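# Move cart with paper through door into yellow bay

## Task

Push the utility cart through the self-closing door into the other room and park it in the yellow bay, with all four wheels fully inside the tape and none touching it. The copy-paper case must sit in the cart's top tray with no part overhanging its edges. The door must be closed at the end. One or both robots may be used, but no robot may fall or be left leaning.

## Robot and tools

Robots: r1 and r2, identical Hello Robot Stretch 4 units. Each has an omni-wheel base, a lift on a mast and a single arm reaching forward, ending in a wrist (yaw, pitch, roll) and a gripper. Height is about 1.6 m; the base rim lies within 0.23 m of the base origin. Each robot reports in its own frames, so only camera images, lidar_m and wrist_depth_mm reveal where the two are relative to each other.

Frames: base frame has its origin on the floor under the base centre, x forward, y left, z up, in metres. hand_pose (a point between the open fingertips) is given in it and may be slightly off. The odometry frame is the base frame as it stood at scene start; base_odometry counts wheel turns only, so slip shows as travel. Heading is in rad, left positive, -3.142 to 3.142.

move: arguments r1 and r2 are separate objects, one per robot; a robot omitted gets nothing new. Inside each: "base" holds one relative offset from the base's latest reported position: translate_m (forward +, -2 to 2 m), strafe_m (left +, -2 to 2 m), rotate_rad (counter-clockwise +, -3.2 to 3.2). Only translate_m and strafe_m may be combined, giving a straight diagonal drive. "joints" holds absolute targets by name: lift_m 0 to 1.2; arm_m 0 to 0.55 (extension); wrist_yaw_rad -1.134 to 4.276 (0 forward, + left, 3.14 folded back); wrist_pitch_rad -1.117 to 4.259 (0 level, 1.57 pointing down); wrist_roll_rad -1.117 to 4.259 (+ clockwise seen from behind); gripper_m -0.038 to 0.141 (fingertip gap, reading off by up to 0.015). Optional: "pace" ("slow", "default", "fast", "max"); "speeds" (per-joint top speed for lift_m, arm_m and wrist joints, not gripper); "contact_limits" 0 to 1 for arm_m, lift_m, translate_m, strafe_m, rotate_rad, default 0.5, placed next to its own command. Alternatively {"end_of_arm": "enable_torque"} alone re-powers a wrist or gripper motor after torque_fault. "cameras": list of names (r1_head_camera, r1_head_left_camera, r1_head_right_camera, r1_wrist_camera, the same for r2, or "all"). "blocking" must be false every time or the call is refused. The call returns in about 0.5 s while motion continues. A later move overrides only the targets it names. Out-of-range joint targets are clipped and reported; other bad values are refused; unknown keys make the call invalid. An action lasts at most 15 s; a motion times out after 14 s.

wait(seconds 0 to 10, cameras): returns state; ends early once any running motion settles. stop(cameras): brakes every running motion and re-holds slack wheels. zoom_image(camera, region [x0,y0,x1,y1] pixels, max 504 each side): closer look at the newest image. finished_scene(scene): ends the current scene, irreversible; pass its number.

Results: per robot, base_status and joint_status ("done", "moving", "off_target", "contact_stop", "time_out", "limit_stop_at_own_body", "limit_stop_at_tilt", "torque_fault"); a "move:" line summarizing each commanded robot; "earlier move" after wait(0); on_its_own for uncommanded behaviour (slack, held at, off currents). Robots not named appear under "as last shown". lidar_m: 12 distances, 30-degree sectors, 1st straight ahead, counter-clockwise (4th left, 7th back, 10th right); "-" means none seen or closer than 0.25 m. wrist_depth_mm: 7x7 grid of depths, 100 to 2000 mm. turned_by_wheels vs turned_by_imu differing by over ~0.1 rad in one move hints at a collision or slip. base_tilt in degrees (forward, right). motor_effort in percent with peak in brackets; servo_current in mA for wrist and gripper. The "pictures" line gives image order; images can lag the state slightly. An uncommanded stop blocks the rest of that reply's move/wait/finished_scene calls.

Speeds by pace: base 0.1/0.3/0.4/0.6 m/s and 1/2/3/4 rad/s; lift 0.15/0.3/0.4/0.5; arm 0.1/0.4/0.6/0.7; wrist 1.82 rad/s. A raised lift (above 0.2) caps base speed. The scene keeps running while you think.

Gripping: command a gap more than 0.015 under the object's width (about 0.06 under resists tugs); -0.02 or less closes fully behind a bar or handle. Status "done" does not prove a grip; look for a servo_current rise.

Avoid: any hard contact between the robots (including gripping the other's fingers) fails the scene; once bases touch, stop driving. Two robots moved alike can differ by up to ~3 cm per metre, which strains a shared load and can tip one over. Tilt over 6 degrees makes the lift, arm and wheels go slack. Do not turn or drive with over 1 kg held and arm_m above 0.2; keep lift contact limit at least 0.15 for 1 kg, 0.3 for 2 kg. Self-collision risk: gripper over the base with a low lift, strong upward tilt with roll, yaw plus pitch below about -1.1, folded wrist with tilt or roll. Slack lifts sag; slack wheels roll. Do not slam the door, hit fixed or heavy objects hard, drop the paper, or let anything fall. Loose objects may occasionally get nudged. The final state must hold without the robots touching it.

Each tool is called after ">>>" by a JSON object that holds its "api" and its "payload", one argument or row to a line.

## Session

>>> {"api": "move", "payload": {
  "blocking": false
}}

Scene clock: 0.00 s.
r1.base_odometry: x=+0.000 y=+0.000 heading=+0.000
r1.turned_by_wheels: +0.000
r1.turned_by_imu: +0.000
r1.base_tilt: forward=-1.6 right=+1.3
r1.lidar_m: 1.92 2.25 3.81 1.93 0.97 0.84 0.83 0.93 0.77 0.76 0.93 1.59
r1.base_status: not commanded
r1.joint_positions: lift_m=+0.127 arm_m=+0.000 wrist_yaw_rad=+3.089 wrist_pitch_rad=+0.002 wrist_roll_rad=+0.000 gripper_m=+0.056
r1.joint_status: not commanded
r1.measured_speeds: all 0
r1.motor_effort: lift_m=+20 arm_m=-4 wheel_0=+0 wheel_1=+1 wheel_2=+1
r1.servo_current: wrist_yaw_rad=39 wrist_pitch_rad=46 wrist_roll_rad=65 gripper_m=39
r1.hand_pose: x=-0.1125 y=+0.1024 z=+0.3046 quat_wxyz=(+0.026, -0.001, +0.000, +1.000) (m; r1's base frame)
r1.wrist_depth_mm: 137 138 - - - - - / 113 139 - - - - - / 117 140 224 - - - - / 137 161 - - - - - / - - - - - - - / - - 191 - 187 - - / 842 759 750 788 788 732 768
r2.base_odometry: x=+0.000 y=+0.000 heading=+0.000
r2.turned_by_wheels: +0.000
r2.turned_by_imu: +0.000
r2.base_tilt: forward=-0.6 right=+0.1
r2.lidar_m: 2.02 1.45 1.40 1.49 2.01 2.22 2.34 3.17 1.60 3.62 2.59 2.46
r2.base_status: not commanded
r2.joint_positions: lift_m=+0.295 arm_m=+0.000 wrist_yaw_rad=+3.133 wrist_pitch_rad=+0.002 wrist_roll_rad=+0.000 gripper_m=+0.056
r2.joint_status: not commanded
r2.measured_speeds: all 0
r2.motor_effort: lift_m=+18 arm_m=-4 wheel_0=+0 wheel_1=-1 wheel_2=+0
r2.servo_current: wrist_yaw_rad=46 wrist_pitch_rad=39 wrist_roll_rad=46 gripper_m=59
r2.hand_pose: x=-0.1167 y=+0.0898 z=+0.4727 quat_wxyz=(+0.004, -0.001, +0.000, +1.000) (m; r2's base frame)
r2.wrist_depth_mm: - 140 - - - - - / - 126 150 - - - - / - 130 185 - - - - / 144 143 272 - - - - / 229 - - - - - - / 226 1576 196 1576 190 1618 1464 / 226 1060 1138 - - 1025 1060
pictures: r1_head_camera, r1_head_left_camera, r1_head_right_camera, r1_wrist_camera, r2_head_camera, r2_head_left_camera, r2_head_right_camera, r2_wrist_camera
Images, in order (width x height): r1_head_camera 420x560, r1_head_left_camera 420x672, r1_head_right_camera 420x672, r1_wrist_camera 616x392, r2_head_camera 420x560, r2_head_left_camera 420x672, r2_head_right_camera 420x672, r2_wrist_camera 616x392.

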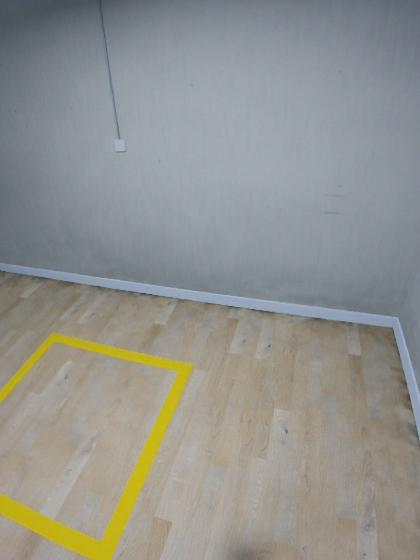

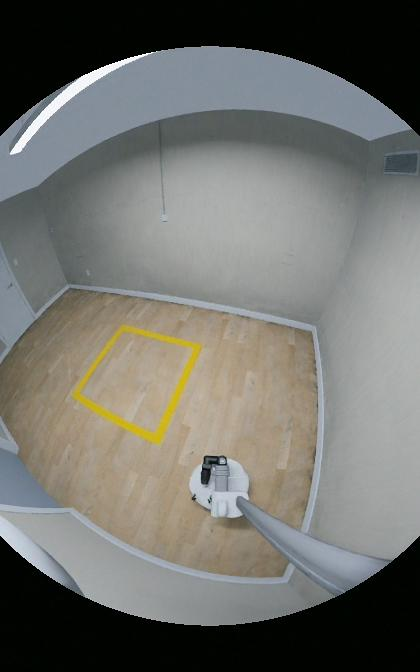

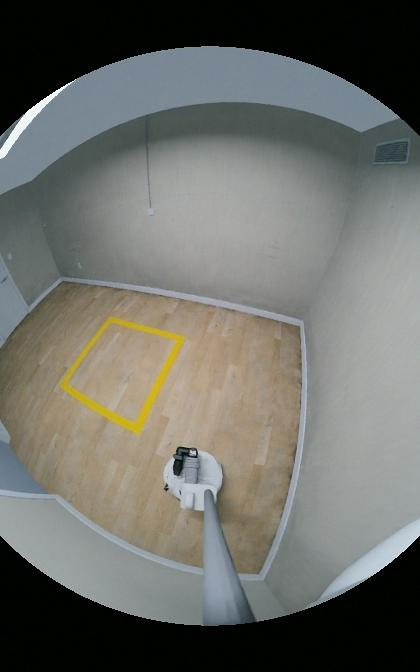

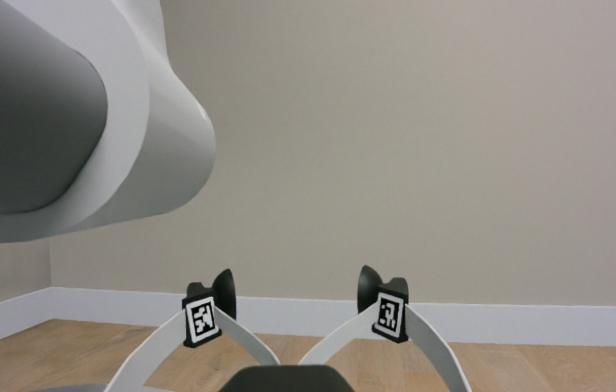

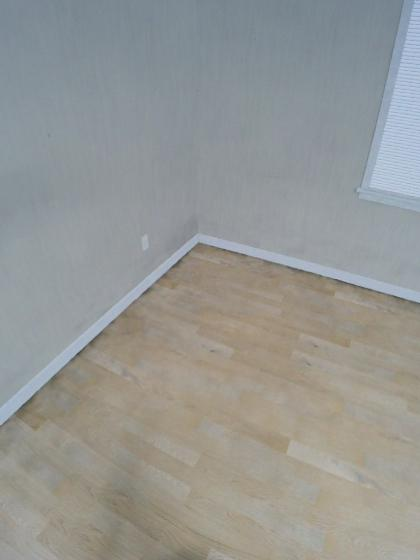

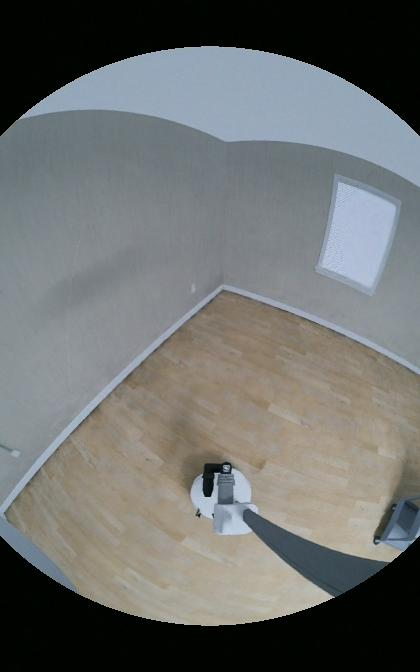

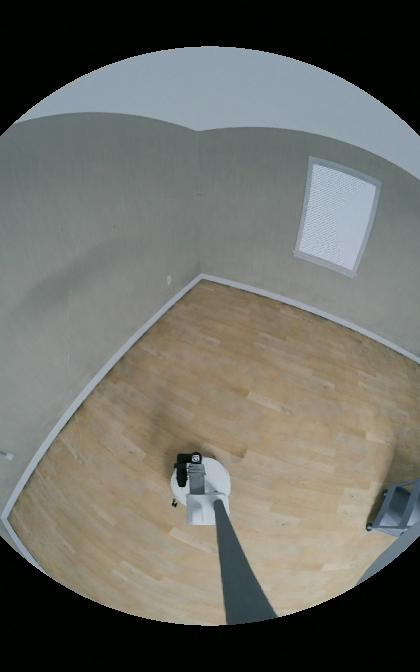

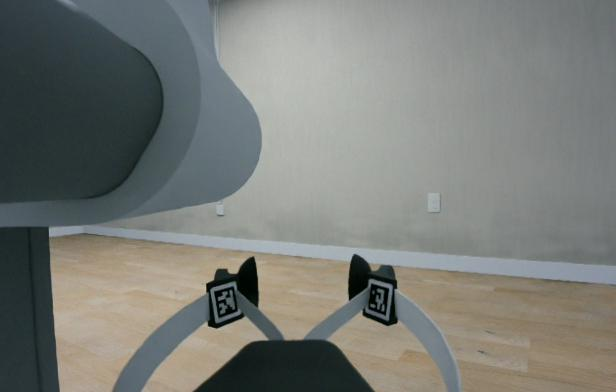

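>>> {"api": "move", "payload": {
  "blocking": false,
  "r1": {"base":{"rotate_rad":1.2}},
  "r2": {"base":{"rotate_rad":-1.4}}
}}

>>> {"api": "wait", "payload": {
  "seconds": 3
}}

>>> {"api": "wait", "payload": {
  "seconds": 1,
  "cameras": ["r1_head_camera","r1_head_left_camera","r2_head_camera","r2_head_left_camera","r2_head_right_camera"]
}}

Scene clock: 3.93 s.
move: r1 moving; r2 moving
r1.base_odometry: x=+0.000 y=+0.000 heading=+0.252
r1.turned_by_wheels: +0.252
r1.turned_by_imu: +0.252
r1.base_tilt: forward=-1.6 right=+1.2
r1.lidar_m: 1.98 2.71 3.66 1.25 0.89 0.80 0.87 0.80 0.77 0.82 1.11 1.92
r1.base_status: rotate_rad moving
r1.joint_positions: lift_m=+0.127 arm_m=+0.000 wrist_yaw_rad=+3.089 wrist_pitch_rad=+0.002 wrist_roll_rad=+0.000 gripper_m=+0.056
r1.joint_status: not commanded
r1.measured_speeds: translate_m=-0.001 strafe_m=-0.001 rotate_rad=+0.980 lift_m=+0.000 arm_m=+0.000 wrist_yaw_rad=+0.000 wrist_pitch_rad=+0.000 wrist_roll_rad=+0.000
r1.motor_effort: lift_m=+20(20) arm_m=-4(4) wheel_0=-8(9) wheel_1=-6(9) wheel_2=-7(7)
r1.servo_current: wrist_yaw_rad=59(59) wrist_pitch_rad=39(46) wrist_roll_rad=46(59) gripper_m=39(39)
r1.hand_pose: x=-0.1125 y=+0.1024 z=+0.3046 quat_wxyz=(+0.026, -0.001, +0.000, +1.000) (m; r1's base frame)
r1.wrist_depth_mm: 136 138 - - - - - / 113 139 - - - - - / 114 140 226 - - - - / 137 160 - - - - - / - - - - - - - / - 1060 190 - 187 - - / 778 750 750 798 750 699 732
r2.base_odometry: x=+0.000 y=+0.000 heading=-0.252
r2.turned_by_wheels: -0.252
r2.turned_by_imu: -0.244
r2.base_tilt: forward=-0.7 right=+0.1
r2.lidar_m: 2.52 1.62 1.40 1.40 1.67 2.23 2.24 2.64 1.59 1.63 2.93 2.49
r2.base_status: rotate_rad moving
r2.joint_positions: lift_m=+0.295 arm_m=+0.000 wrist_yaw_rad=+3.133 wrist_pitch_rad=+0.002 wrist_roll_rad=+0.000 gripper_m=+0.056
r2.joint_status: not commanded
r2.measured_speeds: translate_m=+0.000 strafe_m=+0.000 rotate_rad=-0.974 lift_m=+0.000 arm_m=+0.000 wrist_yaw_rad=+0.000 wrist_pitch_rad=+0.000 wrist_roll_rad=+0.000
r2.motor_effort: lift_m=+18(18) arm_m=-4(4) wheel_0=+8(9) wheel_1=+8(10) wheel_2=+9(11)
r2.servo_current: wrist_yaw_rad=33(52) wrist_pitch_rad=39(46) wrist_roll_rad=52(52) gripper_m=39(59)
r2.hand_pose: x=-0.1167 y=+0.0898 z=+0.4727 quat_wxyz=(+0.004, -0.001, +0.000, +1.000) (m; r2's base frame)
r2.wrist_depth_mm: - 141 - - - - - / - 127 150 - - - - / - 130 184 - - - - / 144 143 272 - - - - / 229 - - - - - - / 227 1576 196 1576 190 1661 1464 / 226 1060 1138 - - 1060 1060
pictures: none

Scene clock: 5.27 s.
earlier move: r1 done; r2 moving
r1.base_odometry: x=+0.000 y=+0.000 heading=+1.200
r1.turned_by_wheels: +0.948
r1.turned_by_imu: +0.953
r1.base_tilt: forward=-1.6 right=+1.3
r1.lidar_m: 3.90 1.54 0.93 0.82 0.85 0.82 0.77 0.75 1.00 1.89 1.97 2.45
r1.base_status: done
r1.joint_positions: lift_m=+0.127 arm_m=+0.000 wrist_yaw_rad=+3.089 wrist_pitch_rad=+0.002 wrist_roll_rad=+0.000 gripper_m=+0.056
r1.joint_status: not commanded
r1.measured_speeds: all 0
r1.motor_effort: lift_m=+20(20) arm_m=-4(4) wheel_0=-2(10) wheel_1=-2(9) wheel_2=+0(8)
r1.servo_current: wrist_yaw_rad=65(65) wrist_pitch_rad=39(52) wrist_roll_rad=59(65) gripper_m=39(46)
r1.hand_pose: x=-0.1125 y=+0.1024 z=+0.3046 quat_wxyz=(+0.026, -0.001, +0.000, +1.000) (m; r1's base frame)
r1.wrist_depth_mm: 136 139 - - - - - / 113 139 - - - - - / 117 139 229 - - - - / 137 162 - - - - - / - - - - - - - / - - 191 - 188 - - / 788 163 750 798 778 778 778
r2.base_odometry: x=+0.000 y=+0.000 heading=-1.399
r2.turned_by_wheels: -1.148
r2.turned_by_imu: -1.117
r2.base_tilt: forward=-0.7 right=+0.1
r2.lidar_m: 3.09 2.48 2.50 1.73 1.43 1.40 1.59 2.23 2.23 2.53 2.05 1.61
r2.base_status: rotate_rad moving
r2.joint_positions: lift_m=+0.295 arm_m=+0.000 wrist_yaw_rad=+3.133 wrist_pitch_rad=+0.002 wrist_roll_rad=+0.000 gripper_m=+0.056
r2.joint_status: not commanded
r2.measured_speeds: all 0
r2.motor_effort: lift_m=+18(18) arm_m=-4(4) wheel_0=-1(11) wheel_1=+5(11) wheel_2=+4(11)
r2.servo_current: wrist_yaw_rad=46(59) wrist_pitch_rad=33(46) wrist_roll_rad=46(52) gripper_m=46(59)
r2.hand_pose: x=-0.1167 y=+0.0898 z=+0.4727 quat_wxyz=(+0.004, -0.001, +0.000, +1.000) (m; r2's base frame)
r2.wrist_depth_mm: - 140 - - - - - / - 126 151 - - - - / - 129 184 - - - - / 144 144 265 - - - - / 230 - - - - - - / 227 1576 195 1464 190 - - / 226 1042 1138 - - 1025 1025
wait: 1.33 of 3 s (r1 has come to rest)
pictures: none

Scene clock: 5.40 s.
earlier move: r2 done
r1.base_odometry: x=+0.000 y=+0.000 heading=+1.200
r1.turned_by_wheels: +0.000
r1.turned_by_imu: +0.000
r1.base_tilt: forward=-1.6 right=+1.3
r1.lidar_m: 3.91 1.54 0.91 0.84 0.86 0.84 0.78 0.79 1.00 1.92 1.94 2.47
r1.base_status: done
r1.joint_positions: lift_m=+0.127 arm_m=+0.000 wrist_yaw_rad=+3.089 wrist_pitch_rad=+0.002 wrist_roll_rad=+0.000 gripper_m=+0.056
r1.joint_status: not commanded
r1.measured_speeds: all 0
r1.motor_effort: lift_m=+20(20) arm_m=-4(4) wheel_0=-1(10) wheel_1=-1(9) wheel_2=+0(8)
r1.servo_current: wrist_yaw_rad=52(65) wrist_pitch_rad=39(52) wrist_roll_rad=46(65) gripper_m=39(46)
r1.hand_pose: x=-0.1125 y=+0.1024 z=+0.3046 quat_wxyz=(+0.026, -0.001, +0.000, +1.000) (m; r1's base frame)
r1.wrist_depth_mm: 136 139 - - - - - / 113 139 - - - - - / 118 140 229 - - - - / 137 162 - - - - - / - - - - - - - / - - 190 - 188 - - / 788 163 759 798 809 778 768
r2.base_odometry: x=+0.000 y=+0.000 heading=-1.399
r2.turned_by_wheels: +0.000
r2.turned_by_imu: +0.000
r2.base_tilt: forward=-0.7 right=+0.0
r2.lidar_m: 3.04 2.51 2.49 1.74 1.42 1.38 1.61 2.23 2.23 2.47 2.02 1.62
r2.base_status: done
r2.joint_positions: lift_m=+0.295 arm_m=+0.000 wrist_yaw_rad=+3.133 wrist_pitch_rad=+0.002 wrist_roll_rad=+0.000 gripper_m=+0.056
r2.joint_status: not commanded
r2.measured_speeds: all 0
r2.motor_effort: lift_m=+18(18) arm_m=-4(4) wheel_0=+2(11) wheel_1=+4(11) wheel_2=+4(11)
r2.servo_current: wrist_yaw_rad=39(59) wrist_pitch_rad=39(46) wrist_roll_rad=52(52) gripper_m=46(59)
r2.hand_pose: x=-0.1167 y=+0.0898 z=+0.4727 quat_wxyz=(+0.004, -0.001, +0.000, +1.000) (m; r2's base frame)
r2.wrist_depth_mm: - 141 - - - - - / - 126 150 - - - - / - 129 185 - - - - / 144 143 263 - - - - / 230 - - - - - - / 228 1576 196 1430 190 - - / 226 1060 1138 - - 1060 1025
wait: 0.13 of 1 s (r2 has come to rest)
pictures: r1_head_camera, r1_head_left_camera, r2_head_camera, r2_head_left_camera, r2_head_right_camera
Images, in order (width x height): r1_head_camera 420x560, r1_head_left_camera 420x672, r2_head_camera 420x560, r2_head_left_camera 420x672, r2_head_right_camera 420x672.

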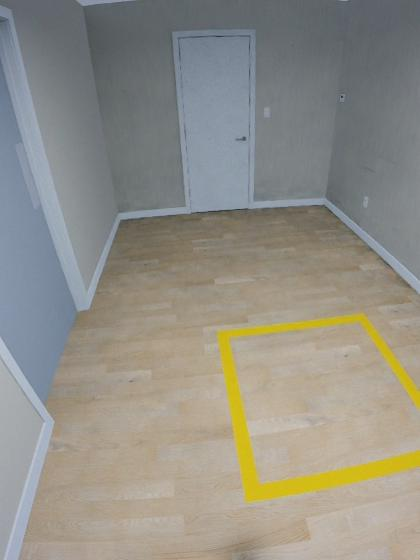

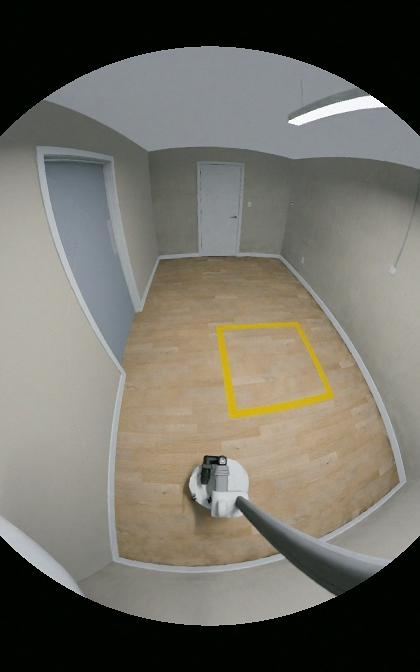

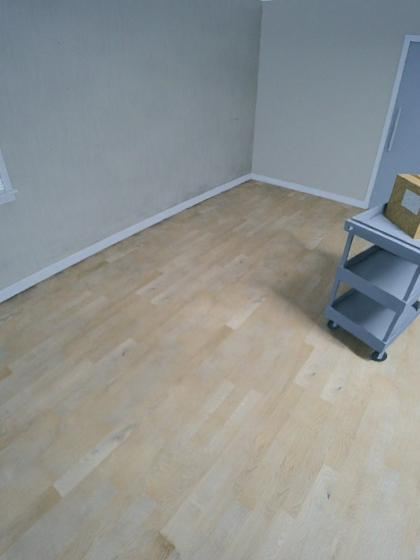

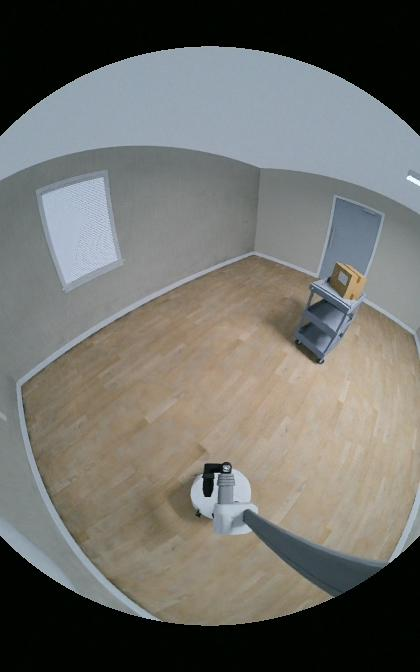

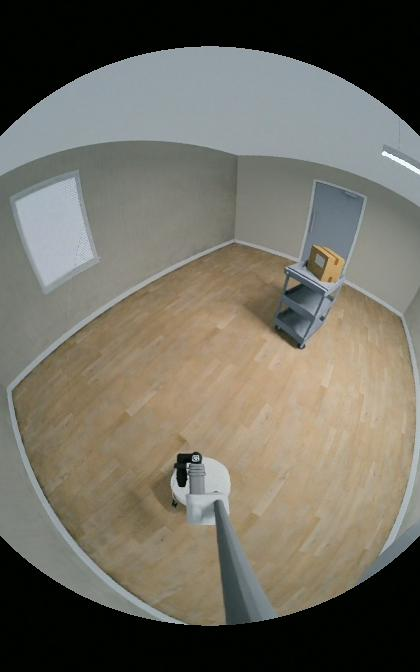

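>>> {"api": "zoom_image", "payload": {
  "camera": "r2_head_camera",
  "region": [300, 20, 420, 380]
}}

>>> {"api": "zoom_image", "payload": {
  "camera": "r2_head_right_camera",
  "region": [220, 160, 400, 360]
}}

>>> {"api": "zoom_image", "payload": {
  "camera": "r1_head_left_camera",
  "region": [20, 120, 340, 420]
}}

>>> {"api": "move", "payload": {
  "blocking": false,
  "r2": {"base":{"rotate_rad":-0.5},"pace":"fast"}
}}

>>> {"api": "wait", "payload": {
  "seconds": 2,
  "cameras": ["r2_head_camera","r2_head_left_camera"]
}}

>>> {"api": "zoom_image", "payload": {
  "camera": "r2_head_camera",
  "region": [50, 0, 410, 400]
}}

Scaled by 1.400 from the camera's 420x560 image, which has a finer 1200x1600 frame.

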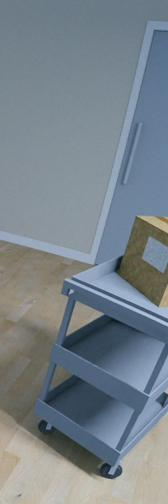

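Scaled by 2.520 from the camera's 420x672 image, which has a finer 600x960 frame.

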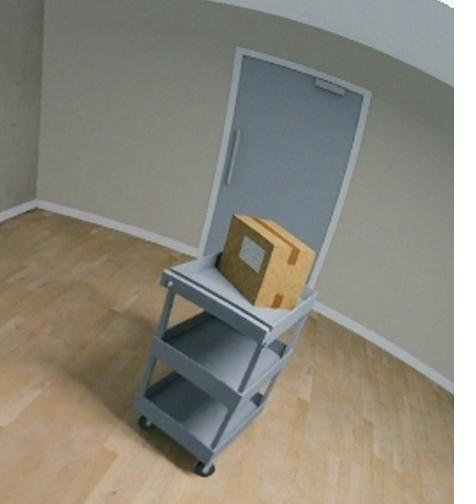

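Scaled by 1.575 from the camera's 420x672 image, which has a finer 600x960 frame.

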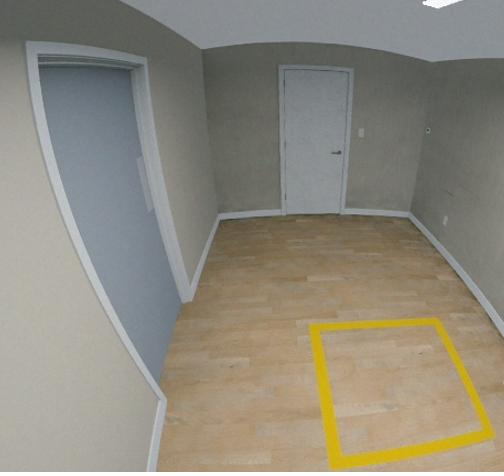

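Scene clock: 15.57 s.
move: r2 moving
r1: as last shown
r1.base_tilt: forward=-1.6 right=+1.2
r1.lidar_m: 3.91 1.57 0.91 0.84 0.86 0.86 0.76 0.78 1.03 1.92 1.94 2.45
r1.motor_effort: lift_m=+20(20) arm_m=-4(4) wheel_0=-1(2) wheel_1=-1(2) wheel_2=+0(0)
r1.servo_current: wrist_yaw_rad=52(52) wrist_pitch_rad=33(46) wrist_roll_rad=46(65) gripper_m=39(46)
r1.wrist_depth_mm: 136 139 - - - - - / 113 139 - - - - - / 118 140 228 - - - - / 137 162 - - - - - / - - - - - - - / - - 190 - 187 - - / 778 163 750 798 778 768 768
r2.base_odometry: x=+0.000 y=+0.000 heading=-1.752
r2.turned_by_wheels: -0.353
r2.turned_by_imu: -0.342
r2.base_tilt: forward=-0.7 right=+0.0
r2.lidar_m: 1.68 2.78 2.50 2.48 1.55 1.38 1.42 1.75 2.22 2.24 2.73 1.60
r2.base_status: rotate_rad moving
r2.joint_positions: lift_m=+0.295 arm_m=+0.000 wrist_yaw_rad=+3.133 wrist_pitch_rad=+0.002 wrist_roll_rad=+0.000 gripper_m=+0.056
r2.joint_status: not commanded
r2.measured_speeds: translate_m=-0.001 strafe_m=+0.002 rotate_rad=-0.990 lift_m=+0.000 arm_m=+0.000 wrist_yaw_rad=+0.000 wrist_pitch_rad=+0.000 wrist_roll_rad=+0.000
r2.motor_effort: lift_m=+18(18) arm_m=-4(4) wheel_0=+0(10) wheel_1=+4(11) wheel_2=+5(13)
r2.servo_current: wrist_yaw_rad=46(59) wrist_pitch_rad=46(46) wrist_roll_rad=39(59) gripper_m=46(52)
r2.hand_pose: x=-0.1167 y=+0.0898 z=+0.4727 quat_wxyz=(+0.004, -0.001, +0.000, +1.000) (m; r2's base frame)
r2.wrist_depth_mm: - 141 - - - - - / - 126 142 - - - - / - 129 185 - - - - / 144 143 207 - - - - / 229 - - - - - - / 227 1537 194 1308 190 - - / 226 1060 1160 - - 1042 1078
pictures: none

Scene clock: 16.17 s.
earlier move: r2 done
r1.base_odometry: x=+0.000 y=+0.000 heading=+1.200
r1.turned_by_wheels: +0.000
r1.turned_by_imu: +0.000
r1.base_tilt: forward=-1.6 right=+1.3
r1.lidar_m: 3.92 1.53 0.92 0.84 0.86 0.87 0.76 0.80 1.03 1.92 1.96 2.44
r1.base_status: not commanded
r1.joint_positions: lift_m=+0.127 arm_m=+0.000 wrist_yaw_rad=+3.089 wrist_pitch_rad=+0.002 wrist_roll_rad=+0.000 gripper_m=+0.056
r1.joint_status: not commanded
r1.measured_speeds: all 0
r1.motor_effort: lift_m=+20(20) arm_m=-4(4) wheel_0=-2(2) wheel_1=-1(2) wheel_2=+0(0)
r1.servo_current: wrist_yaw_rad=39(65) wrist_pitch_rad=39(52) wrist_roll_rad=52(65) gripper_m=39(46)
r1.hand_pose: x=-0.1125 y=+0.1024 z=+0.3046 quat_wxyz=(+0.026, -0.001, +0.000, +1.000) (m; r1's base frame)
r1.wrist_depth_mm: 136 139 - - - - - / 114 139 - - - - - / 118 140 229 - - - - / 137 162 - - - - - / - - - - - - - / - - 191 - 187 - - / 788 163 759 798 788 778 778
r2.base_odometry: x=+0.000 y=+0.000 heading=-1.898
r2.turned_by_wheels: -0.146
r2.turned_by_imu: -0.143
r2.base_tilt: forward=-0.7 right=+0.0
r2.lidar_m: 1.61 3.01 2.50 2.45 1.71 1.41 1.43 1.57 2.24 2.20 2.53 1.77
r2.base_status: done
r2.joint_positions: lift_m=+0.295 arm_m=+0.000 wrist_yaw_rad=+3.133 wrist_pitch_rad=+0.002 wrist_roll_rad=+0.000 gripper_m=+0.056
r2.joint_status: not commanded
r2.measured_speeds: all 0
r2.motor_effort: lift_m=+18(18) arm_m=-4(4) wheel_0=+5(10) wheel_1=+2(11) wheel_2=+4(13)
r2.servo_current: wrist_yaw_rad=52(59) wrist_pitch_rad=39(46) wrist_roll_rad=46(59) gripper_m=46(52)
r2.hand_pose: x=-0.1167 y=+0.0898 z=+0.4727 quat_wxyz=(+0.004, -0.001, +0.000, +1.000) (m; r2's base frame)
r2.wrist_depth_mm: - 141 - - - - - / - 126 142 - - - - / - 130 185 - - - - / 144 143 207 - - - - / 219 - - - - - - / 228 1464 193 171 190 - - / 225 1060 1118 - - 1060 1042
wait: 0.60 of 2 s (r2 has come to rest)
pictures: r2_head_camera, r2_head_left_camera
Images, in order (width x height): r2_head_camera 420x560, r2_head_left_camera 420x672.

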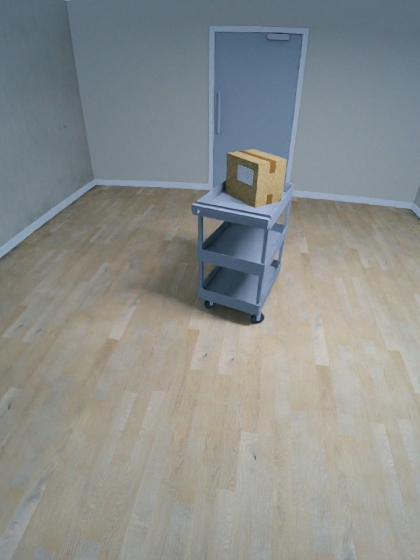

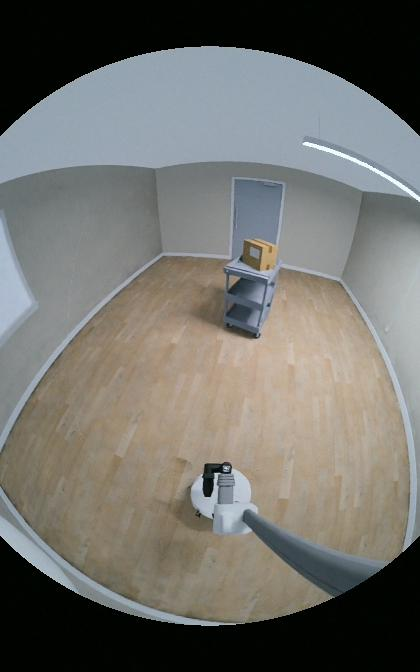

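Scaled by 1.260 from the camera's 420x560 image, which has a finer 1200x1600 frame.

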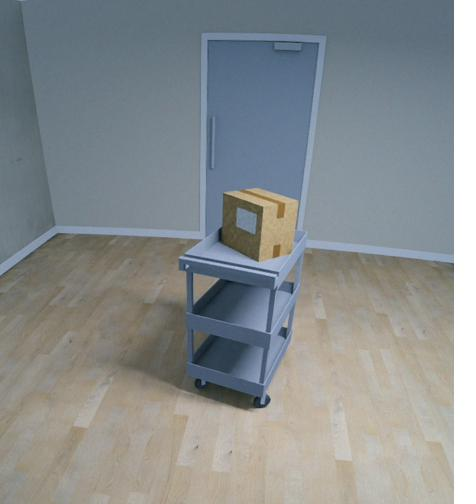

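>>> {"api": "move", "payload": {
  "blocking": false,
  "r1": {"base":{"translate_m":1.9},"joints":{"wrist_yaw_rad":3.0},"pace":"max"},
  "r2": {"base":{"translate_m":0.6},"joints":{"lift_m":0.75},"pace":"fast"}
}}

>>> {"api": "wait", "payload": {
  "seconds": 5
}}

>>> {"api": "wait", "payload": {
  "seconds": 5
}}

>>> {"api": "move", "payload": {
  "blocking": false,
  "r1": {"base":{"rotate_rad":1.57},"joints":{"lift_m":0.7},"pace":"fast"}
}}

>>> {"api": "wait", "payload": {
  "seconds": 3,
  "cameras": ["r2_head_camera"]
}}

>>> {"api": "wait", "payload": {
  "seconds": 2,
  "cameras": ["r1_head_camera","r1_head_left_camera"]
}}

Scene clock: 44.07 s.
move: r1 moving; r2 moving
r1.base_odometry: x=+0.023 y=+0.059 heading=+1.200
r1.turned_by_wheels: +0.000
r1.turned_by_imu: +0.000
r1.base_tilt: forward=-1.6 right=+1.3
r1.lidar_m: 3.83 1.55 0.94 0.83 0.87 0.91 0.82 0.84 1.11 1.91 1.93 2.42
r1.base_status: translate_m moving
r1.joint_positions: lift_m=+0.127 arm_m=+0.000 wrist_yaw_rad=+3.003 wrist_pitch_rad=+0.002 wrist_roll_rad=+0.000 gripper_m=+0.056
r1.joint_status: wrist_yaw_rad moving
r1.measured_speeds: translate_m=+0.244 strafe_m=+0.001 rotate_rad=-0.002 lift_m=+0.000 arm_m=+0.000 wrist_yaw_rad=+0.000 wrist_pitch_rad=+0.000 wrist_roll_rad=+0.000
r1.motor_effort: lift_m=+20(20) arm_m=-3(4) wheel_0=+10(10) wheel_1=+8(8) wheel_2=-13(14)
r1.servo_current: wrist_yaw_rad=26(78) wrist_pitch_rad=46(46) wrist_roll_rad=59(59) gripper_m=33(46)
r1.hand_pose: x=-0.1026 y=+0.1265 z=+0.3046 quat_wxyz=(+0.069, -0.001, +0.000, +0.998) (m; r1's base frame)
r1.wrist_depth_mm: 138 - - - - - - / 126 141 - - - - - / 126 178 - - - - - / 138 185 - - - - - / - - - - - - - / - - 190 - 187 1042 - / 788 707 750 798 788 788 768
r2.base_odometry: x=-0.016 y=-0.047 heading=-1.898
r2.turned_by_wheels: +0.000
r2.turned_by_imu: +0.000
r2.base_tilt: forward=-0.6 right=+0.1
r2.lidar_m: 1.58 3.04 2.49 2.49 1.79 1.48 1.44 1.63 2.25 2.23 2.53 1.64
r2.base_status: translate_m moving
r2.joint_positions: lift_m=+0.358 arm_m=+0.000 wrist_yaw_rad=+3.133 wrist_pitch_rad=+0.002 wrist_roll_rad=+0.000 gripper_m=+0.056
r2.joint_status: lift_m moving
r2.measured_speeds: translate_m=+0.195 strafe_m=+0.002 rotate_rad=-0.003 lift_m=+0.243 arm_m=+0.000 wrist_yaw_rad=+0.000 wrist_pitch_rad=+0.000 wrist_roll_rad=+0.000
r2.motor_effort: lift_m=+25(26) arm_m=-4(4) wheel_0=+11(11) wheel_1=+9(10) wheel_2=-15(15)
r2.servo_current: wrist_yaw_rad=39(59) wrist_pitch_rad=39(46) wrist_roll_rad=46(52) gripper_m=46(52)
r2.hand_pose: x=-0.1167 y=+0.0898 z=+0.5357 quat_wxyz=(+0.004, -0.001, +0.000, +1.000) (m; r2's base frame)
r2.wrist_depth_mm: - 140 - - - - - / - 123 145 - - - - / - 128 187 - - - - / 144 143 217 - - - - / 219 - - - - - - / 218 1537 191 1464 190 - - / 223 1182 1255 - - 1138 1182
pictures: none

Scene clock: 46.37 s.
earlier move: r1 moving; r2 done
r1.base_odometry: x=+0.479 y=+1.232 heading=+1.200
r1.turned_by_wheels: +0.000
r1.turned_by_imu: +0.000
r1.base_tilt: forward=-1.6 right=+1.3
r1.lidar_m: 2.61 1.68 1.21 1.09 1.03 1.30 2.08 2.14 1.95 1.74 1.79 2.26
r1.base_status: translate_m moving
r1.joint_positions: lift_m=+0.127 arm_m=+0.000 wrist_yaw_rad=+3.003 wrist_pitch_rad=+0.002 wrist_roll_rad=+0.000 gripper_m=+0.056
r1.joint_status: all done
r1.measured_speeds: translate_m=+0.601 strafe_m=+0.000 rotate_rad=+0.002 lift_m=+0.000 arm_m=+0.000 wrist_yaw_rad=+0.000 wrist_pitch_rad=+0.000 wrist_roll_rad=+0.000
r1.motor_effort: lift_m=+20(20) arm_m=-4(4) wheel_0=+5(12) wheel_1=+6(12) wheel_2=-7(15)
r1.servo_current: wrist_yaw_rad=39(78) wrist_pitch_rad=39(52) wrist_roll_rad=46(78) gripper_m=33(52)
r1.hand_pose: x=-0.1026 y=+0.1265 z=+0.3046 quat_wxyz=(+0.069, -0.001, +0.000, +0.998) (m; r1's base frame)
r1.wrist_depth_mm: 138 251 - - - - - / 129 141 - - - - - / 124 177 - - - - - / 138 190 - - - - - / 1661 - - - 1863 - - / 1205 1205 192 1182 187 1160 1025 / 854 707 759 788 798 778 809
r2.base_odometry: x=-0.193 y=-0.568 heading=-1.898
r2.turned_by_wheels: +0.000
r2.turned_by_imu: +0.001
r2.base_tilt: forward=-0.6 right=+0.1
r2.lidar_m: 1.07 2.88 2.38 2.35 2.38 2.02 2.01 2.27 2.35 2.35 2.69 1.02
r2.base_status: done
r2.joint_positions: lift_m=+0.750 arm_m=+0.000 wrist_yaw_rad=+3.133 wrist_pitch_rad=+0.002 wrist_roll_rad=+0.000 gripper_m=+0.056
r2.joint_status: all done
r2.measured_speeds: all 0
r2.motor_effort: lift_m=+21(27) arm_m=-4(4) wheel_0=+2(12) wheel_1=+2(10) wheel_2=+1(17)
r2.servo_current: wrist_yaw_rad=39(59) wrist_pitch_rad=46(46) wrist_roll_rad=52(65) gripper_m=46(59)
r2.hand_pose: x=-0.1167 y=+0.0898 z=+0.9275 quat_wxyz=(+0.004, -0.001, +0.000, +1.000) (m; r2's base frame)
r2.wrist_depth_mm: - 141 - - - - - / - 126 151 - - - - / - 130 185 - - - - / 144 143 264 - - - - / 229 - - - - - - / 228 - 196 - 191 - - / 226 - - - - - -
wait: 2.30 of 5 s (r2 has come to rest)
pictures: none

Scene clock: 48.30 s.
earlier move: r1 done
r1.base_odometry: x=+0.688 y=+1.771 heading=+1.200
r1.turned_by_wheels: +0.000
r1.turned_by_imu: +0.001
r1.base_tilt: forward=-1.6 right=+1.2
r1.lidar_m: 2.04 1.80 1.18 1.10 1.19 1.39 2.66 2.72 1.87 1.67 1.72 2.15
r1.base_status: done
r1.joint_positions: lift_m=+0.127 arm_m=+0.000 wrist_yaw_rad=+3.002 wrist_pitch_rad=+0.002 wrist_roll_rad=+0.000 gripper_m=+0.056
r1.joint_status: all done
r1.measured_speeds: all 0
r1.motor_effort: lift_m=+20(20) arm_m=-3(4) wheel_0=-1(12) wheel_1=-1(12) wheel_2=+2(15)
r1.servo_current: wrist_yaw_rad=52(78) wrist_pitch_rad=39(52) wrist_roll_rad=59(78) gripper_m=39(52)
r1.hand_pose: x=-0.1026 y=+0.1266 z=+0.3046 quat_wxyz=(+0.070, -0.001, +0.000, +0.998) (m; r1's base frame)
r1.wrist_depth_mm: 138 - - - - - - / 137 166 - - - - 1182 / 138 194 - - - - 1182 / 140 224 - - - - 1182 / 1983 - - - - - 1205 / 1182 1205 191 1182 188 1160 1025 / 842 741 750 809 798 768 831
r2.base_odometry: x=-0.193 y=-0.568 heading=-1.898
r2.turned_by_wheels: +0.000
r2.turned_by_imu: +0.000
r2.base_tilt: forward=-0.7 right=+0.1
r2.lidar_m: 1.05 2.85 2.37 2.36 2.43 2.00 2.00 2.25 2.35 2.35 2.66 1.05
r2.base_status: done
r2.joint_positions: lift_m=+0.750 arm_m=+0.000 wrist_yaw_rad=+3.133 wrist_pitch_rad=+0.002 wrist_roll_rad=+0.000 gripper_m=+0.056
r2.joint_status: all done
r2.measured_speeds: all 0
r2.motor_effort: lift_m=+21(27) arm_m=-3(4) wheel_0=+2(12) wheel_1=+2(10) wheel_2=+1(17)
r2.servo_current: wrist_yaw_rad=46(59) wrist_pitch_rad=46(46) wrist_roll_rad=39(65) gripper_m=52(59)
r2.hand_pose: x=-0.1167 y=+0.0898 z=+0.9275 quat_wxyz=(+0.004, -0.001, +0.000, +1.000) (m; r2's base frame)
r2.wrist_depth_mm: - 141 - - - - - / - 126 150 - - - - / - 129 185 - - - - / 144 144 264 - - - - / 230 - - - - - - / 228 - 196 - 192 - - / 225 - - - - - -
wait: 1.93 of 5 s (r1 has come to rest)
pictures: none

Scene clock: 48.80 s.
move: r1 moving
r1.base_odometry: x=+0.688 y=+1.771 heading=+1.578
r1.turned_by_wheels: +0.378
r1.turned_by_imu: +0.379
r1.base_tilt: forward=-1.6 right=+1.2
r1.lidar_m: 2.05 1.29 1.11 1.17 1.34 2.17 2.65 2.00 1.69 1.68 1.93 2.04
r1.base_status: rotate_rad moving
r1.joint_positions: lift_m=+0.190 arm_m=+0.000 wrist_yaw_rad=+3.002 wrist_pitch_rad=+0.002 wrist_roll_rad=+0.000 gripper_m=+0.056
r1.joint_status: lift_m moving
r1.measured_speeds: translate_m=-0.001 strafe_m=+0.002 rotate_rad=+1.461 lift_m=+0.243 arm_m=+0.000 wrist_yaw_rad=+0.000 wrist_pitch_rad=+0.000 wrist_roll_rad=+0.000
r1.motor_effort: lift_m=+27(28) arm_m=-4(4) wheel_0=-8(9) wheel_1=-7(11) wheel_2=-9(9)
r1.servo_current: wrist_yaw_rad=39(65) wrist_pitch_rad=46(52) wrist_roll_rad=46(59) gripper_m=39(52)
r1.hand_pose: x=-0.1026 y=+0.1266 z=+0.3674 quat_wxyz=(+0.070, -0.001, +0.000, +0.998) (m; r1's base frame)
r1.wrist_depth_mm: 138 - - - - - - / 137 166 - - - - - / 138 194 - - - - - / 140 224 - - - - - / - - - - - - - / 1397 1499 191 1537 187 1336 1281 / 991 866 866 143 931 904 946
r2: as last shown
r2.lidar_m: 1.07 2.87 2.37 2.36 2.41 2.01 1.98 2.29 2.35 2.33 2.65 1.02
r2.motor_effort: lift_m=+21(21) arm_m=-4(4) wheel_0=+2(3) wheel_1=+2(2) wheel_2=+1(2)
r2.servo_current: wrist_yaw_rad=39(59) wrist_pitch_rad=46(46) wrist_roll_rad=39(46) gripper_m=46(52)
r2.wrist_depth_mm: - 141 - - - - - / - 126 151 - - - - / - 129 184 - - - - / 144 143 263 - - - - / 229 - - - - - - / 228 - 196 - 191 - - / 226 - - - - - -
pictures: none

Scene clock: 50.80 s.
earlier move: r1 done
r1.base_odometry: x=+0.688 y=+1.771 heading=+2.770
r1.turned_by_wheels: +1.191
r1.turned_by_imu: +1.198
r1.base_tilt: forward=-1.6 right=+1.3
r1.lidar_m: 1.10 1.19 1.35 2.65 2.68 1.87 1.70 1.71 2.18 2.05 1.85 1.18
r1.base_status: done
r1.joint_positions: lift_m=+0.700 arm_m=+0.000 wrist_yaw_rad=+3.002 wrist_pitch_rad=+0.002 wrist_roll_rad=+0.000 gripper_m=+0.056
r1.joint_status: all done
r1.measured_speeds: all 0
r1.motor_effort: lift_m=+24(29) arm_m=-4(4) wheel_0=-2(10) wheel_1=+0(11) wheel_2=+1(10)
r1.servo_current: wrist_yaw_rad=46(72) wrist_pitch_rad=46(52) wrist_roll_rad=59(65) gripper_m=39(52)
r1.hand_pose: x=-0.1026 y=+0.1266 z=+0.8771 quat_wxyz=(+0.070, -0.001, +0.000, +0.998) (m; r1's base frame)
r1.wrist_depth_mm: 138 - - - - - - / 135 148 - - - - - / 138 204 - - - - - / 140 205 - - - - - / - - - - - - - / - - 190 - 187 - - / - 140 - 137 - 1983 -
r2.base_odometry: x=-0.193 y=-0.568 heading=-1.898
r2.turned_by_wheels: +0.000
r2.turned_by_imu: +0.000
r2.base_tilt: forward=-0.6 right=+0.1
r2.lidar_m: 1.05 2.85 2.38 2.37 2.40 1.98 2.00 2.26 2.36 2.36 2.68 1.05
r2.base_status: not commanded
r2.joint_positions: lift_m=+0.750 arm_m=+0.000 wrist_yaw_rad=+3.133 wrist_pitch_rad=+0.002 wrist_roll_rad=+0.000 gripper_m=+0.056
r2.joint_status: not commanded
r2.measured_speeds: all 0
r2.motor_effort: lift_m=+21(21) arm_m=-4(4) wheel_0=+2(3) wheel_1=+2(2) wheel_2=+1(2)
r2.servo_current: wrist_yaw_rad=33(59) wrist_pitch_rad=46(46) wrist_roll_rad=52(59) gripper_m=52(59)
r2.hand_pose: x=-0.1167 y=+0.0898 z=+0.9275 quat_wxyz=(+0.004, -0.001, +0.000, +1.000) (m; r2's base frame)
r2.wrist_depth_mm: - 141 - - - - - / - 127 150 - - - - / - 129 185 - - - - / 144 143 264 - - - - / 229 - - - - - - / 228 - 196 - 191 - - / 226 - - - - - -
wait: 2.00 of 3 s (r1 has come to rest)
pictures: r2_head_camera
Images, in order (width x height): r2_head_camera 420x560.

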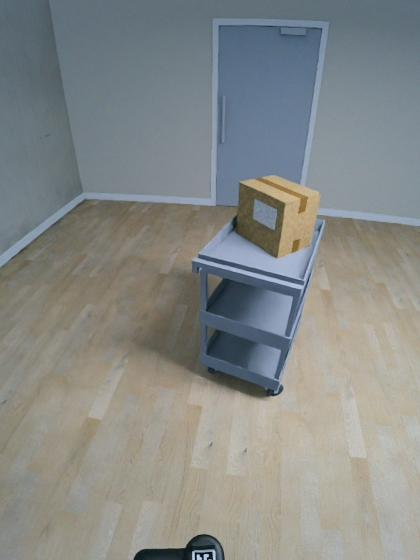

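Scene clock: 52.80 s.
r1.base_odometry: x=+0.688 y=+1.771 heading=+2.770
r1.turned_by_wheels: +0.000
r1.turned_by_imu: +0.000
r1.base_tilt: forward=-1.6 right=+1.3
r1.lidar_m: 1.11 1.15 1.37 2.66 2.66 1.87 1.67 1.71 2.15 2.06 1.84 1.19
r1.base_status: done
r1.joint_positions: lift_m=+0.700 arm_m=+0.000 wrist_yaw_rad=+3.002 wrist_pitch_rad=+0.002 wrist_roll_rad=+0.000 gripper_m=+0.056
r1.joint_status: all done
r1.measured_speeds: all 0
r1.motor_effort: lift_m=+24(29) arm_m=-4(4) wheel_0=-2(10) wheel_1=+0(11) wheel_2=+1(10)
r1.servo_current: wrist_yaw_rad=52(72) wrist_pitch_rad=39(52) wrist_roll_rad=59(65) gripper_m=39(52)
r1.hand_pose: x=-0.1026 y=+0.1266 z=+0.8771 quat_wxyz=(+0.070, -0.001, +0.000, +0.998) (m; r1's base frame)
r1.wrist_depth_mm: 138 - - - - - - / 136 148 - - - - - / 138 202 - - - - - / 140 205 - - - - - / - - - - - - - / - - 191 - 188 - - / - 140 - 137 - 1983 -
r2.base_odometry: x=-0.193 y=-0.568 heading=-1.898
r2.turned_by_wheels: +0.000
r2.turned_by_imu: +0.000
r2.base_tilt: forward=-0.7 right=+0.1
r2.lidar_m: 1.07 2.87 2.37 2.36 2.41 2.01 2.00 2.24 2.36 2.33 2.65 1.03
r2.base_status: not commanded
r2.joint_positions: lift_m=+0.750 arm_m=+0.000 wrist_yaw_rad=+3.133 wrist_pitch_rad=+0.002 wrist_roll_rad=+0.000 gripper_m=+0.056
r2.joint_status: not commanded
r2.measured_speeds: all 0
r2.motor_effort: lift_m=+21(21) arm_m=-4(4) wheel_0=+2(3) wheel_1=+1(2) wheel_2=+1(2)
r2.servo_current: wrist_yaw_rad=46(59) wrist_pitch_rad=39(46) wrist_roll_rad=46(59) gripper_m=52(59)
r2.hand_pose: x=-0.1167 y=+0.0898 z=+0.9275 quat_wxyz=(+0.004, -0.001, +0.000, +1.000) (m; r2's base frame)
r2.wrist_depth_mm: - 141 - - - - - / - 126 151 - - - - / - 129 185 - - - - / 144 144 264 - - - - / 230 - - - - - - / 227 - 196 - 192 - - / 225 - - - - - -
wait: 2.00 s; at rest by 0.27 s
pictures: r1_head_camera, r1_head_left_camera
Images, in order (width x height): r1_head_camera 420x560, r1_head_left_camera 420x672.

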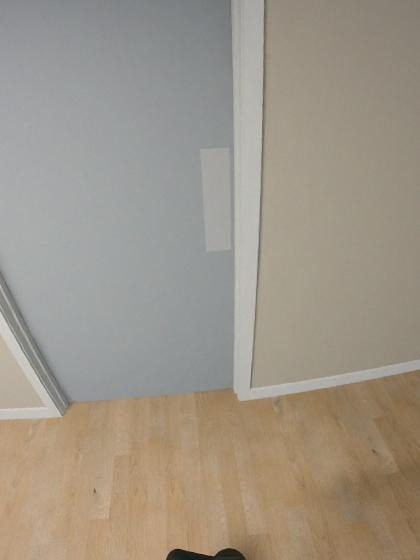

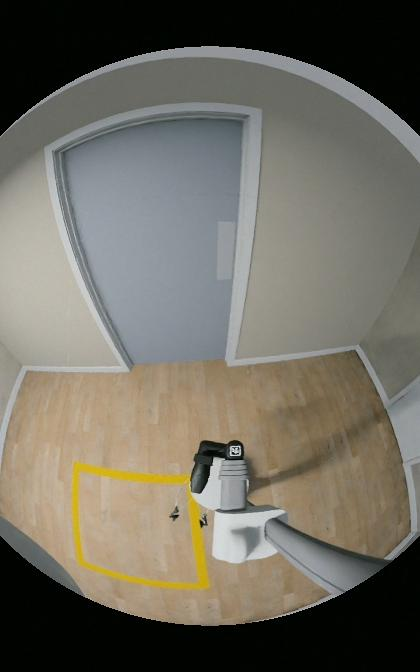

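>>> {"api": "move", "payload": {
  "blocking": false,
  "cameras": ["r2_head_camera"],
  "r1": {"base":{"rotate_rad":0.12},"joints":{"lift_m":0.9,"wrist_yaw_rad":0,"gripper_m":-0.02}},
  "r2": {"joints":{"wrist_yaw_rad":0,"gripper_m":0.1}}
}}

>>> {"api": "zoom_image", "payload": {
  "camera": "r2_head_camera",
  "region": [170, 160, 350, 400]
}}

>>> {"api": "wait", "payload": {
  "seconds": 3
}}

>>> {"api": "wait", "payload": {
  "seconds": 2,
  "cameras": ["all"]
}}

Scene clock: 76.50 s.
move: r1 moving; r2 moving
r1.base_odometry: x=+0.688 y=+1.771 heading=+2.889
r1.turned_by_wheels: +0.120
r1.turned_by_imu: +0.120
r1.base_tilt: forward=-1.6 right=+1.3
r1.lidar_m: 1.12 1.22 1.51 2.65 2.42 1.79 1.68 1.76 2.16 2.02 1.59 1.14
r1.base_status: rotate_rad moving
r1.joint_positions: lift_m=+0.737 arm_m=+0.000 wrist_yaw_rad=+2.414 wrist_pitch_rad=+0.002 wrist_roll_rad=+0.000 gripper_m=+0.037
r1.joint_status: lift_m moving; wrist_yaw_rad moving; gripper_m moving
r1.measured_speeds: translate_m=+0.000 strafe_m=+0.000 rotate_rad=+0.016 lift_m=+0.146 arm_m=+0.000 wrist_yaw_rad=-1.822 wrist_pitch_rad=+0.000 wrist_roll_rad=+0.000
r1.motor_effort: lift_m=+24(28) arm_m=-3(4) wheel_0=-3(8) wheel_1=+0(7) wheel_2=-3(5)
r1.servo_current: wrist_yaw_rad=85(111) wrist_pitch_rad=39(52) wrist_roll_rad=46(59) gripper_m=111(111)
r1.hand_pose: x=+0.0138 y=+0.2571 z=+0.9150 quat_wxyz=(+0.356, -0.001, +0.000, +0.934) (m; r1's base frame)
r1.wrist_depth_mm: - - - - - - - / - - - - - - - / - - - - - - - / - - - - - - - / - - - - - - - / - - 191 - 187 - - / - 143 1921 - 1983 - -
r2.base_odometry: x=-0.193 y=-0.568 heading=-1.898
r2.turned_by_wheels: +0.000
r2.turned_by_imu: +0.000
r2.base_tilt: forward=-0.7 right=+0.1
r2.lidar_m: 1.03 2.89 2.35 2.37 2.35 1.98 2.01 2.23 2.36 2.35 2.67 1.03
r2.base_status: not commanded
r2.joint_positions: lift_m=+0.750 arm_m=+0.000 wrist_yaw_rad=+2.570 wrist_pitch_rad=+0.002 wrist_roll_rad=+0.000 gripper_m=+0.075
r2.joint_status: wrist_yaw_rad moving; gripper_m moving
r2.measured_speeds: translate_m=+0.000 strafe_m=+0.000 rotate_rad=+0.000 lift_m=+0.000 arm_m=+0.000 wrist_yaw_rad=-1.740 wrist_pitch_rad=+0.000 wrist_roll_rad=+0.000
r2.motor_effort: lift_m=+21(21) arm_m=-4(4) wheel_0=+2(3) wheel_1=+2(2) wheel_2=+1(2)
r2.servo_current: wrist_yaw_rad=78(117) wrist_pitch_rad=39(46) wrist_roll_rad=52(52) gripper_m=72(85)
r2.hand_pose: x=-0.0242 y=+0.2296 z=+0.9275 quat_wxyz=(+0.282, -0.001, +0.000, +0.959) (m; r2's base frame)
r2.wrist_depth_mm: - - - - - - - / - - - - - - - / 262 - - - - - - / - - - - - - - / - - - - - - - / - - 190 - 190 - - / - 1863 - - - 1921 1921
pictures: r2_head_camera
Images, in order (width x height): r2_head_camera 420x560.

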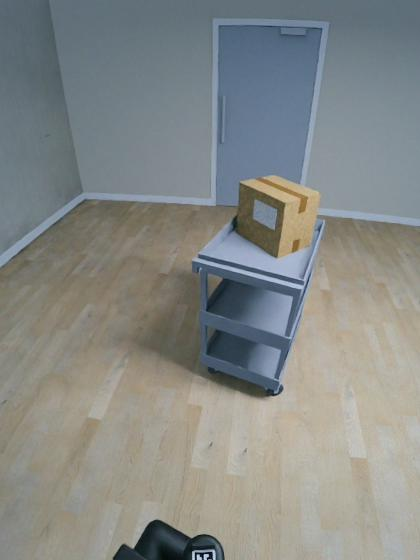

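Scaled by 2.100 from the camera's 420x560 image, which has a finer 1200x1600 frame.

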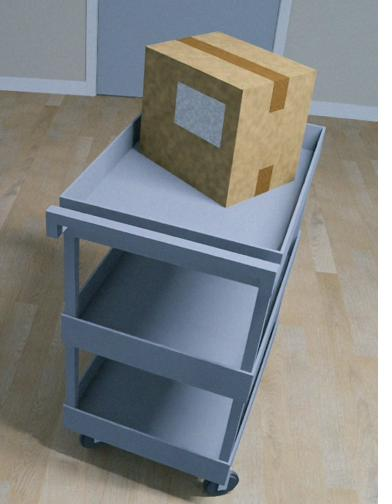

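Scene clock: 78.30 s.
earlier move: r1 done; r2 moving
r1.base_odometry: x=+0.688 y=+1.771 heading=+2.889
r1.turned_by_wheels: +0.000
r1.turned_by_imu: +0.000
r1.base_tilt: forward=-1.6 right=+1.3
r1.lidar_m: 1.13 1.22 1.54 2.64 2.46 1.76 1.67 1.76 2.15 2.03 1.61 1.14
r1.base_status: done
r1.joint_positions: lift_m=+0.900 arm_m=+0.000 wrist_yaw_rad=+0.003 wrist_pitch_rad=+0.002 wrist_roll_rad=+0.000 gripper_m=-0.019
r1.joint_status: all done
r1.measured_speeds: all 0
r1.motor_effort: lift_m=+25(28) arm_m=-4(4) wheel_0=-1(8) wheel_1=-2(7) wheel_2=-2(5)
r1.servo_current: wrist_yaw_rad=46(117) wrist_pitch_rad=39(52) wrist_roll_rad=65(65) gripper_m=52(130)
r1.hand_pose: x=+0.4595 y=-0.0866 z=+1.0771 quat_wxyz=(+1.000, +0.000, +0.001, +0.001) (m; r1's base frame)
r1.wrist_depth_mm: - - - 946 - - - / - - - 960 - - - / - - - 960 - - - / - - - 946 - - - / - - - 960 - - - / - - 182 198 171 - - / - 132 163 147 144 - -
r2.base_odometry: x=-0.193 y=-0.568 heading=-1.898
r2.turned_by_wheels: +0.000
r2.turned_by_imu: +0.000
r2.base_tilt: forward=-0.7 right=+0.1
r2.lidar_m: 1.07 2.88 2.39 2.36 2.43 1.99 1.97 2.25 2.38 2.35 2.66 1.01
r2.base_status: not commanded
r2.joint_positions: lift_m=+0.750 arm_m=+0.000 wrist_yaw_rad=+0.003 wrist_pitch_rad=+0.002 wrist_roll_rad=+0.000 gripper_m=+0.100
r2.joint_status: wrist_yaw_rad moving; the others done
r2.measured_speeds: all 0
r2.motor_effort: lift_m=+21(21) arm_m=-4(4) wheel_0=+3(3) wheel_1=+1(2) wheel_2=+1(2)
r2.servo_current: wrist_yaw_rad=91(143) wrist_pitch_rad=33(46) wrist_roll_rad=39(65) gripper_m=46(85)
r2.hand_pose: x=+0.4596 y=-0.0866 z=+0.9275 quat_wxyz=(+1.000, +0.000, +0.001, +0.001) (m; r2's base frame)
r2.wrist_depth_mm: - - - - - - - / - - - - - - - / - - - - - - - / - - - - 1138 - - / - - - - 1042 - - / - - 195 - 192 - - / - 1921 - - - - 1921
wait: 1.80 of 3 s (r1 has come to rest)
pictures: none

Scene clock: 78.40 s.
earlier move: r2 done
r1.base_odometry: x=+0.688 y=+1.771 heading=+2.889
r1.turned_by_wheels: +0.000
r1.turned_by_imu: +0.000
r1.base_tilt: forward=-1.6 right=+1.3
r1.lidar_m: 1.10 1.22 1.49 2.63 2.44 1.77 1.66 1.73 2.16 2.05 1.59 1.15
r1.base_status: done
r1.joint_positions: lift_m=+0.900 arm_m=+0.000 wrist_yaw_rad=+0.003 wrist_pitch_rad=+0.002 wrist_roll_rad=+0.000 gripper_m=-0.019
r1.joint_status: all done
r1.measured_speeds: all 0
r1.motor_effort: lift_m=+25(28) arm_m=-4(4) wheel_0=-1(8) wheel_1=-2(7) wheel_2=-2(5)
r1.servo_current: wrist_yaw_rad=52(117) wrist_pitch_rad=39(52) wrist_roll_rad=52(65) gripper_m=52(130)
r1.hand_pose: x=+0.4595 y=-0.0866 z=+1.0771 quat_wxyz=(+1.000, +0.000, +0.001, +0.001) (m; r1's base frame)
r1.wrist_depth_mm: - - - 946 - - - / - - - 946 - - - / - - - 946 - - - / - - - 946 - - - / - - - 960 - - - / - - 182 198 170 - - / - 132 163 147 144 - -
r2.base_odometry: x=-0.193 y=-0.568 heading=-1.898
r2.turned_by_wheels: +0.000
r2.turned_by_imu: +0.000
r2.base_tilt: forward=-0.7 right=+0.1
r2.lidar_m: 1.05 2.86 2.36 2.35 2.42 2.02 1.99 2.26 2.36 2.36 2.67 1.04
r2.base_status: not commanded
r2.joint_positions: lift_m=+0.750 arm_m=+0.000 wrist_yaw_rad=+0.003 wrist_pitch_rad=+0.002 wrist_roll_rad=+0.000 gripper_m=+0.100
r2.joint_status: all done
r2.measured_speeds: all 0
r2.motor_effort: lift_m=+21(21) arm_m=-3(4) wheel_0=+3(3) wheel_1=+2(2) wheel_2=+1(2)
r2.servo_current: wrist_yaw_rad=46(143) wrist_pitch_rad=39(46) wrist_roll_rad=52(65) gripper_m=46(85)
r2.hand_pose: x=+0.4596 y=-0.0866 z=+0.9275 quat_wxyz=(+1.000, +0.000, +0.001, +0.001) (m; r2's base frame)
r2.wrist_depth_mm: - - - - - - - / - - - - - - - / - - - - - - - / - - - - 1118 - - / - - - - 1042 - - / - - 195 - 192 - - / - 1921 - - - - 1921
wait: 0.10 of 2 s (r2 has come to rest)
pictures: r1_head_camera, r1_head_left_camera, r1_head_right_camera, r1_wrist_camera, r2_head_camera, r2_head_left_camera, r2_head_right_camera, r2_wrist_camera
Images, in order (width x height): r1_head_camera 420x560, r1_head_left_camera 420x672, r1_head_right_camera 420x672, r1_wrist_camera 616x392, r2_head_camera 420x560, r2_head_left_camera 420x672, r2_head_right_camera 420x672, r2_wrist_camera 616x392.

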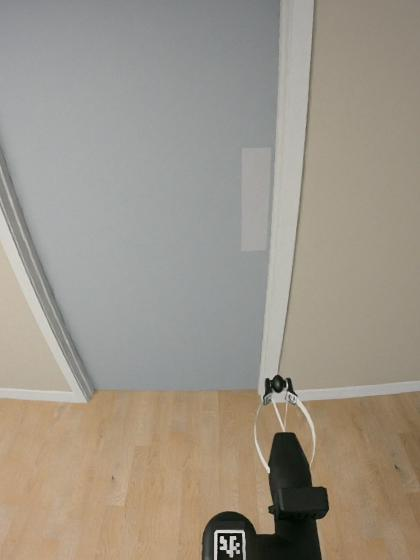

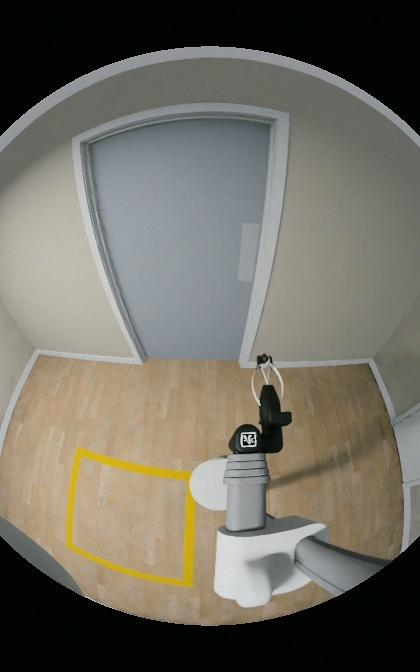

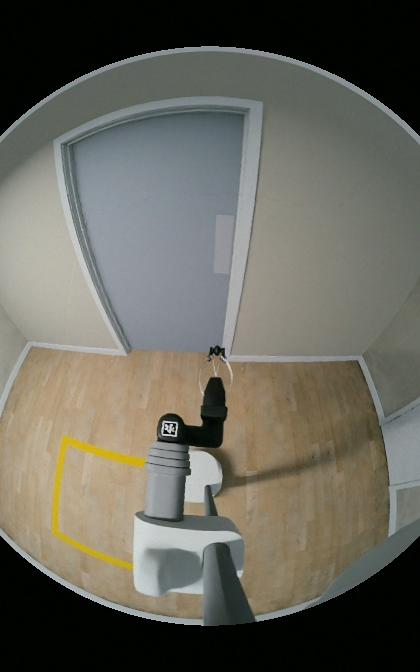

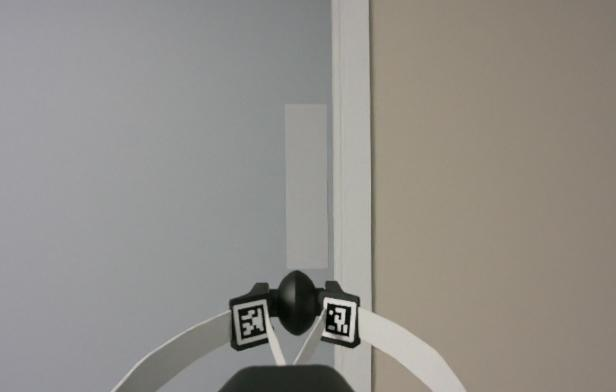

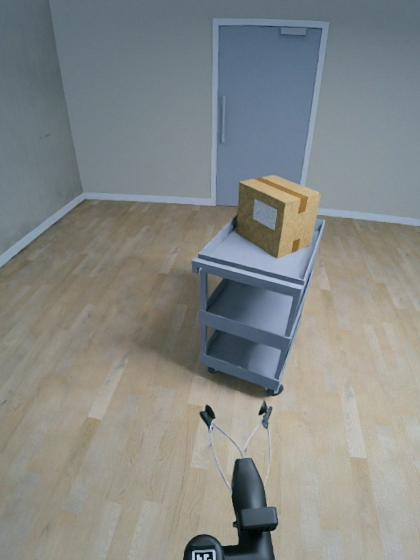

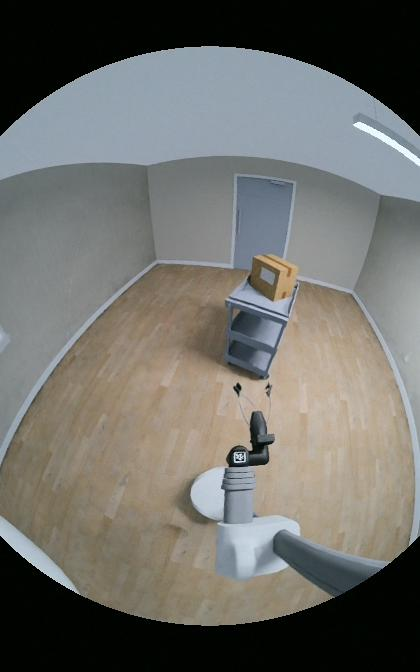

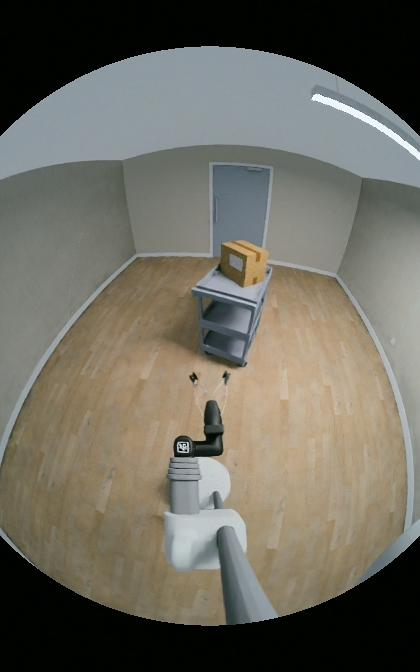

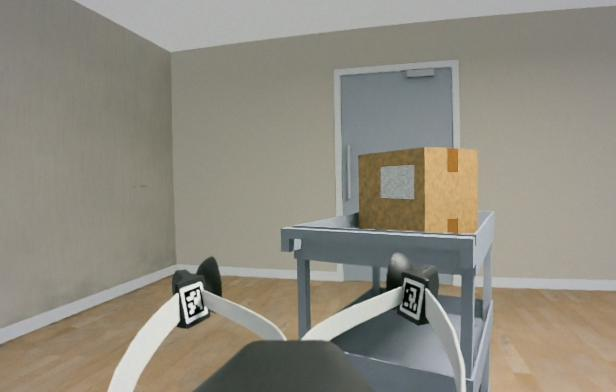

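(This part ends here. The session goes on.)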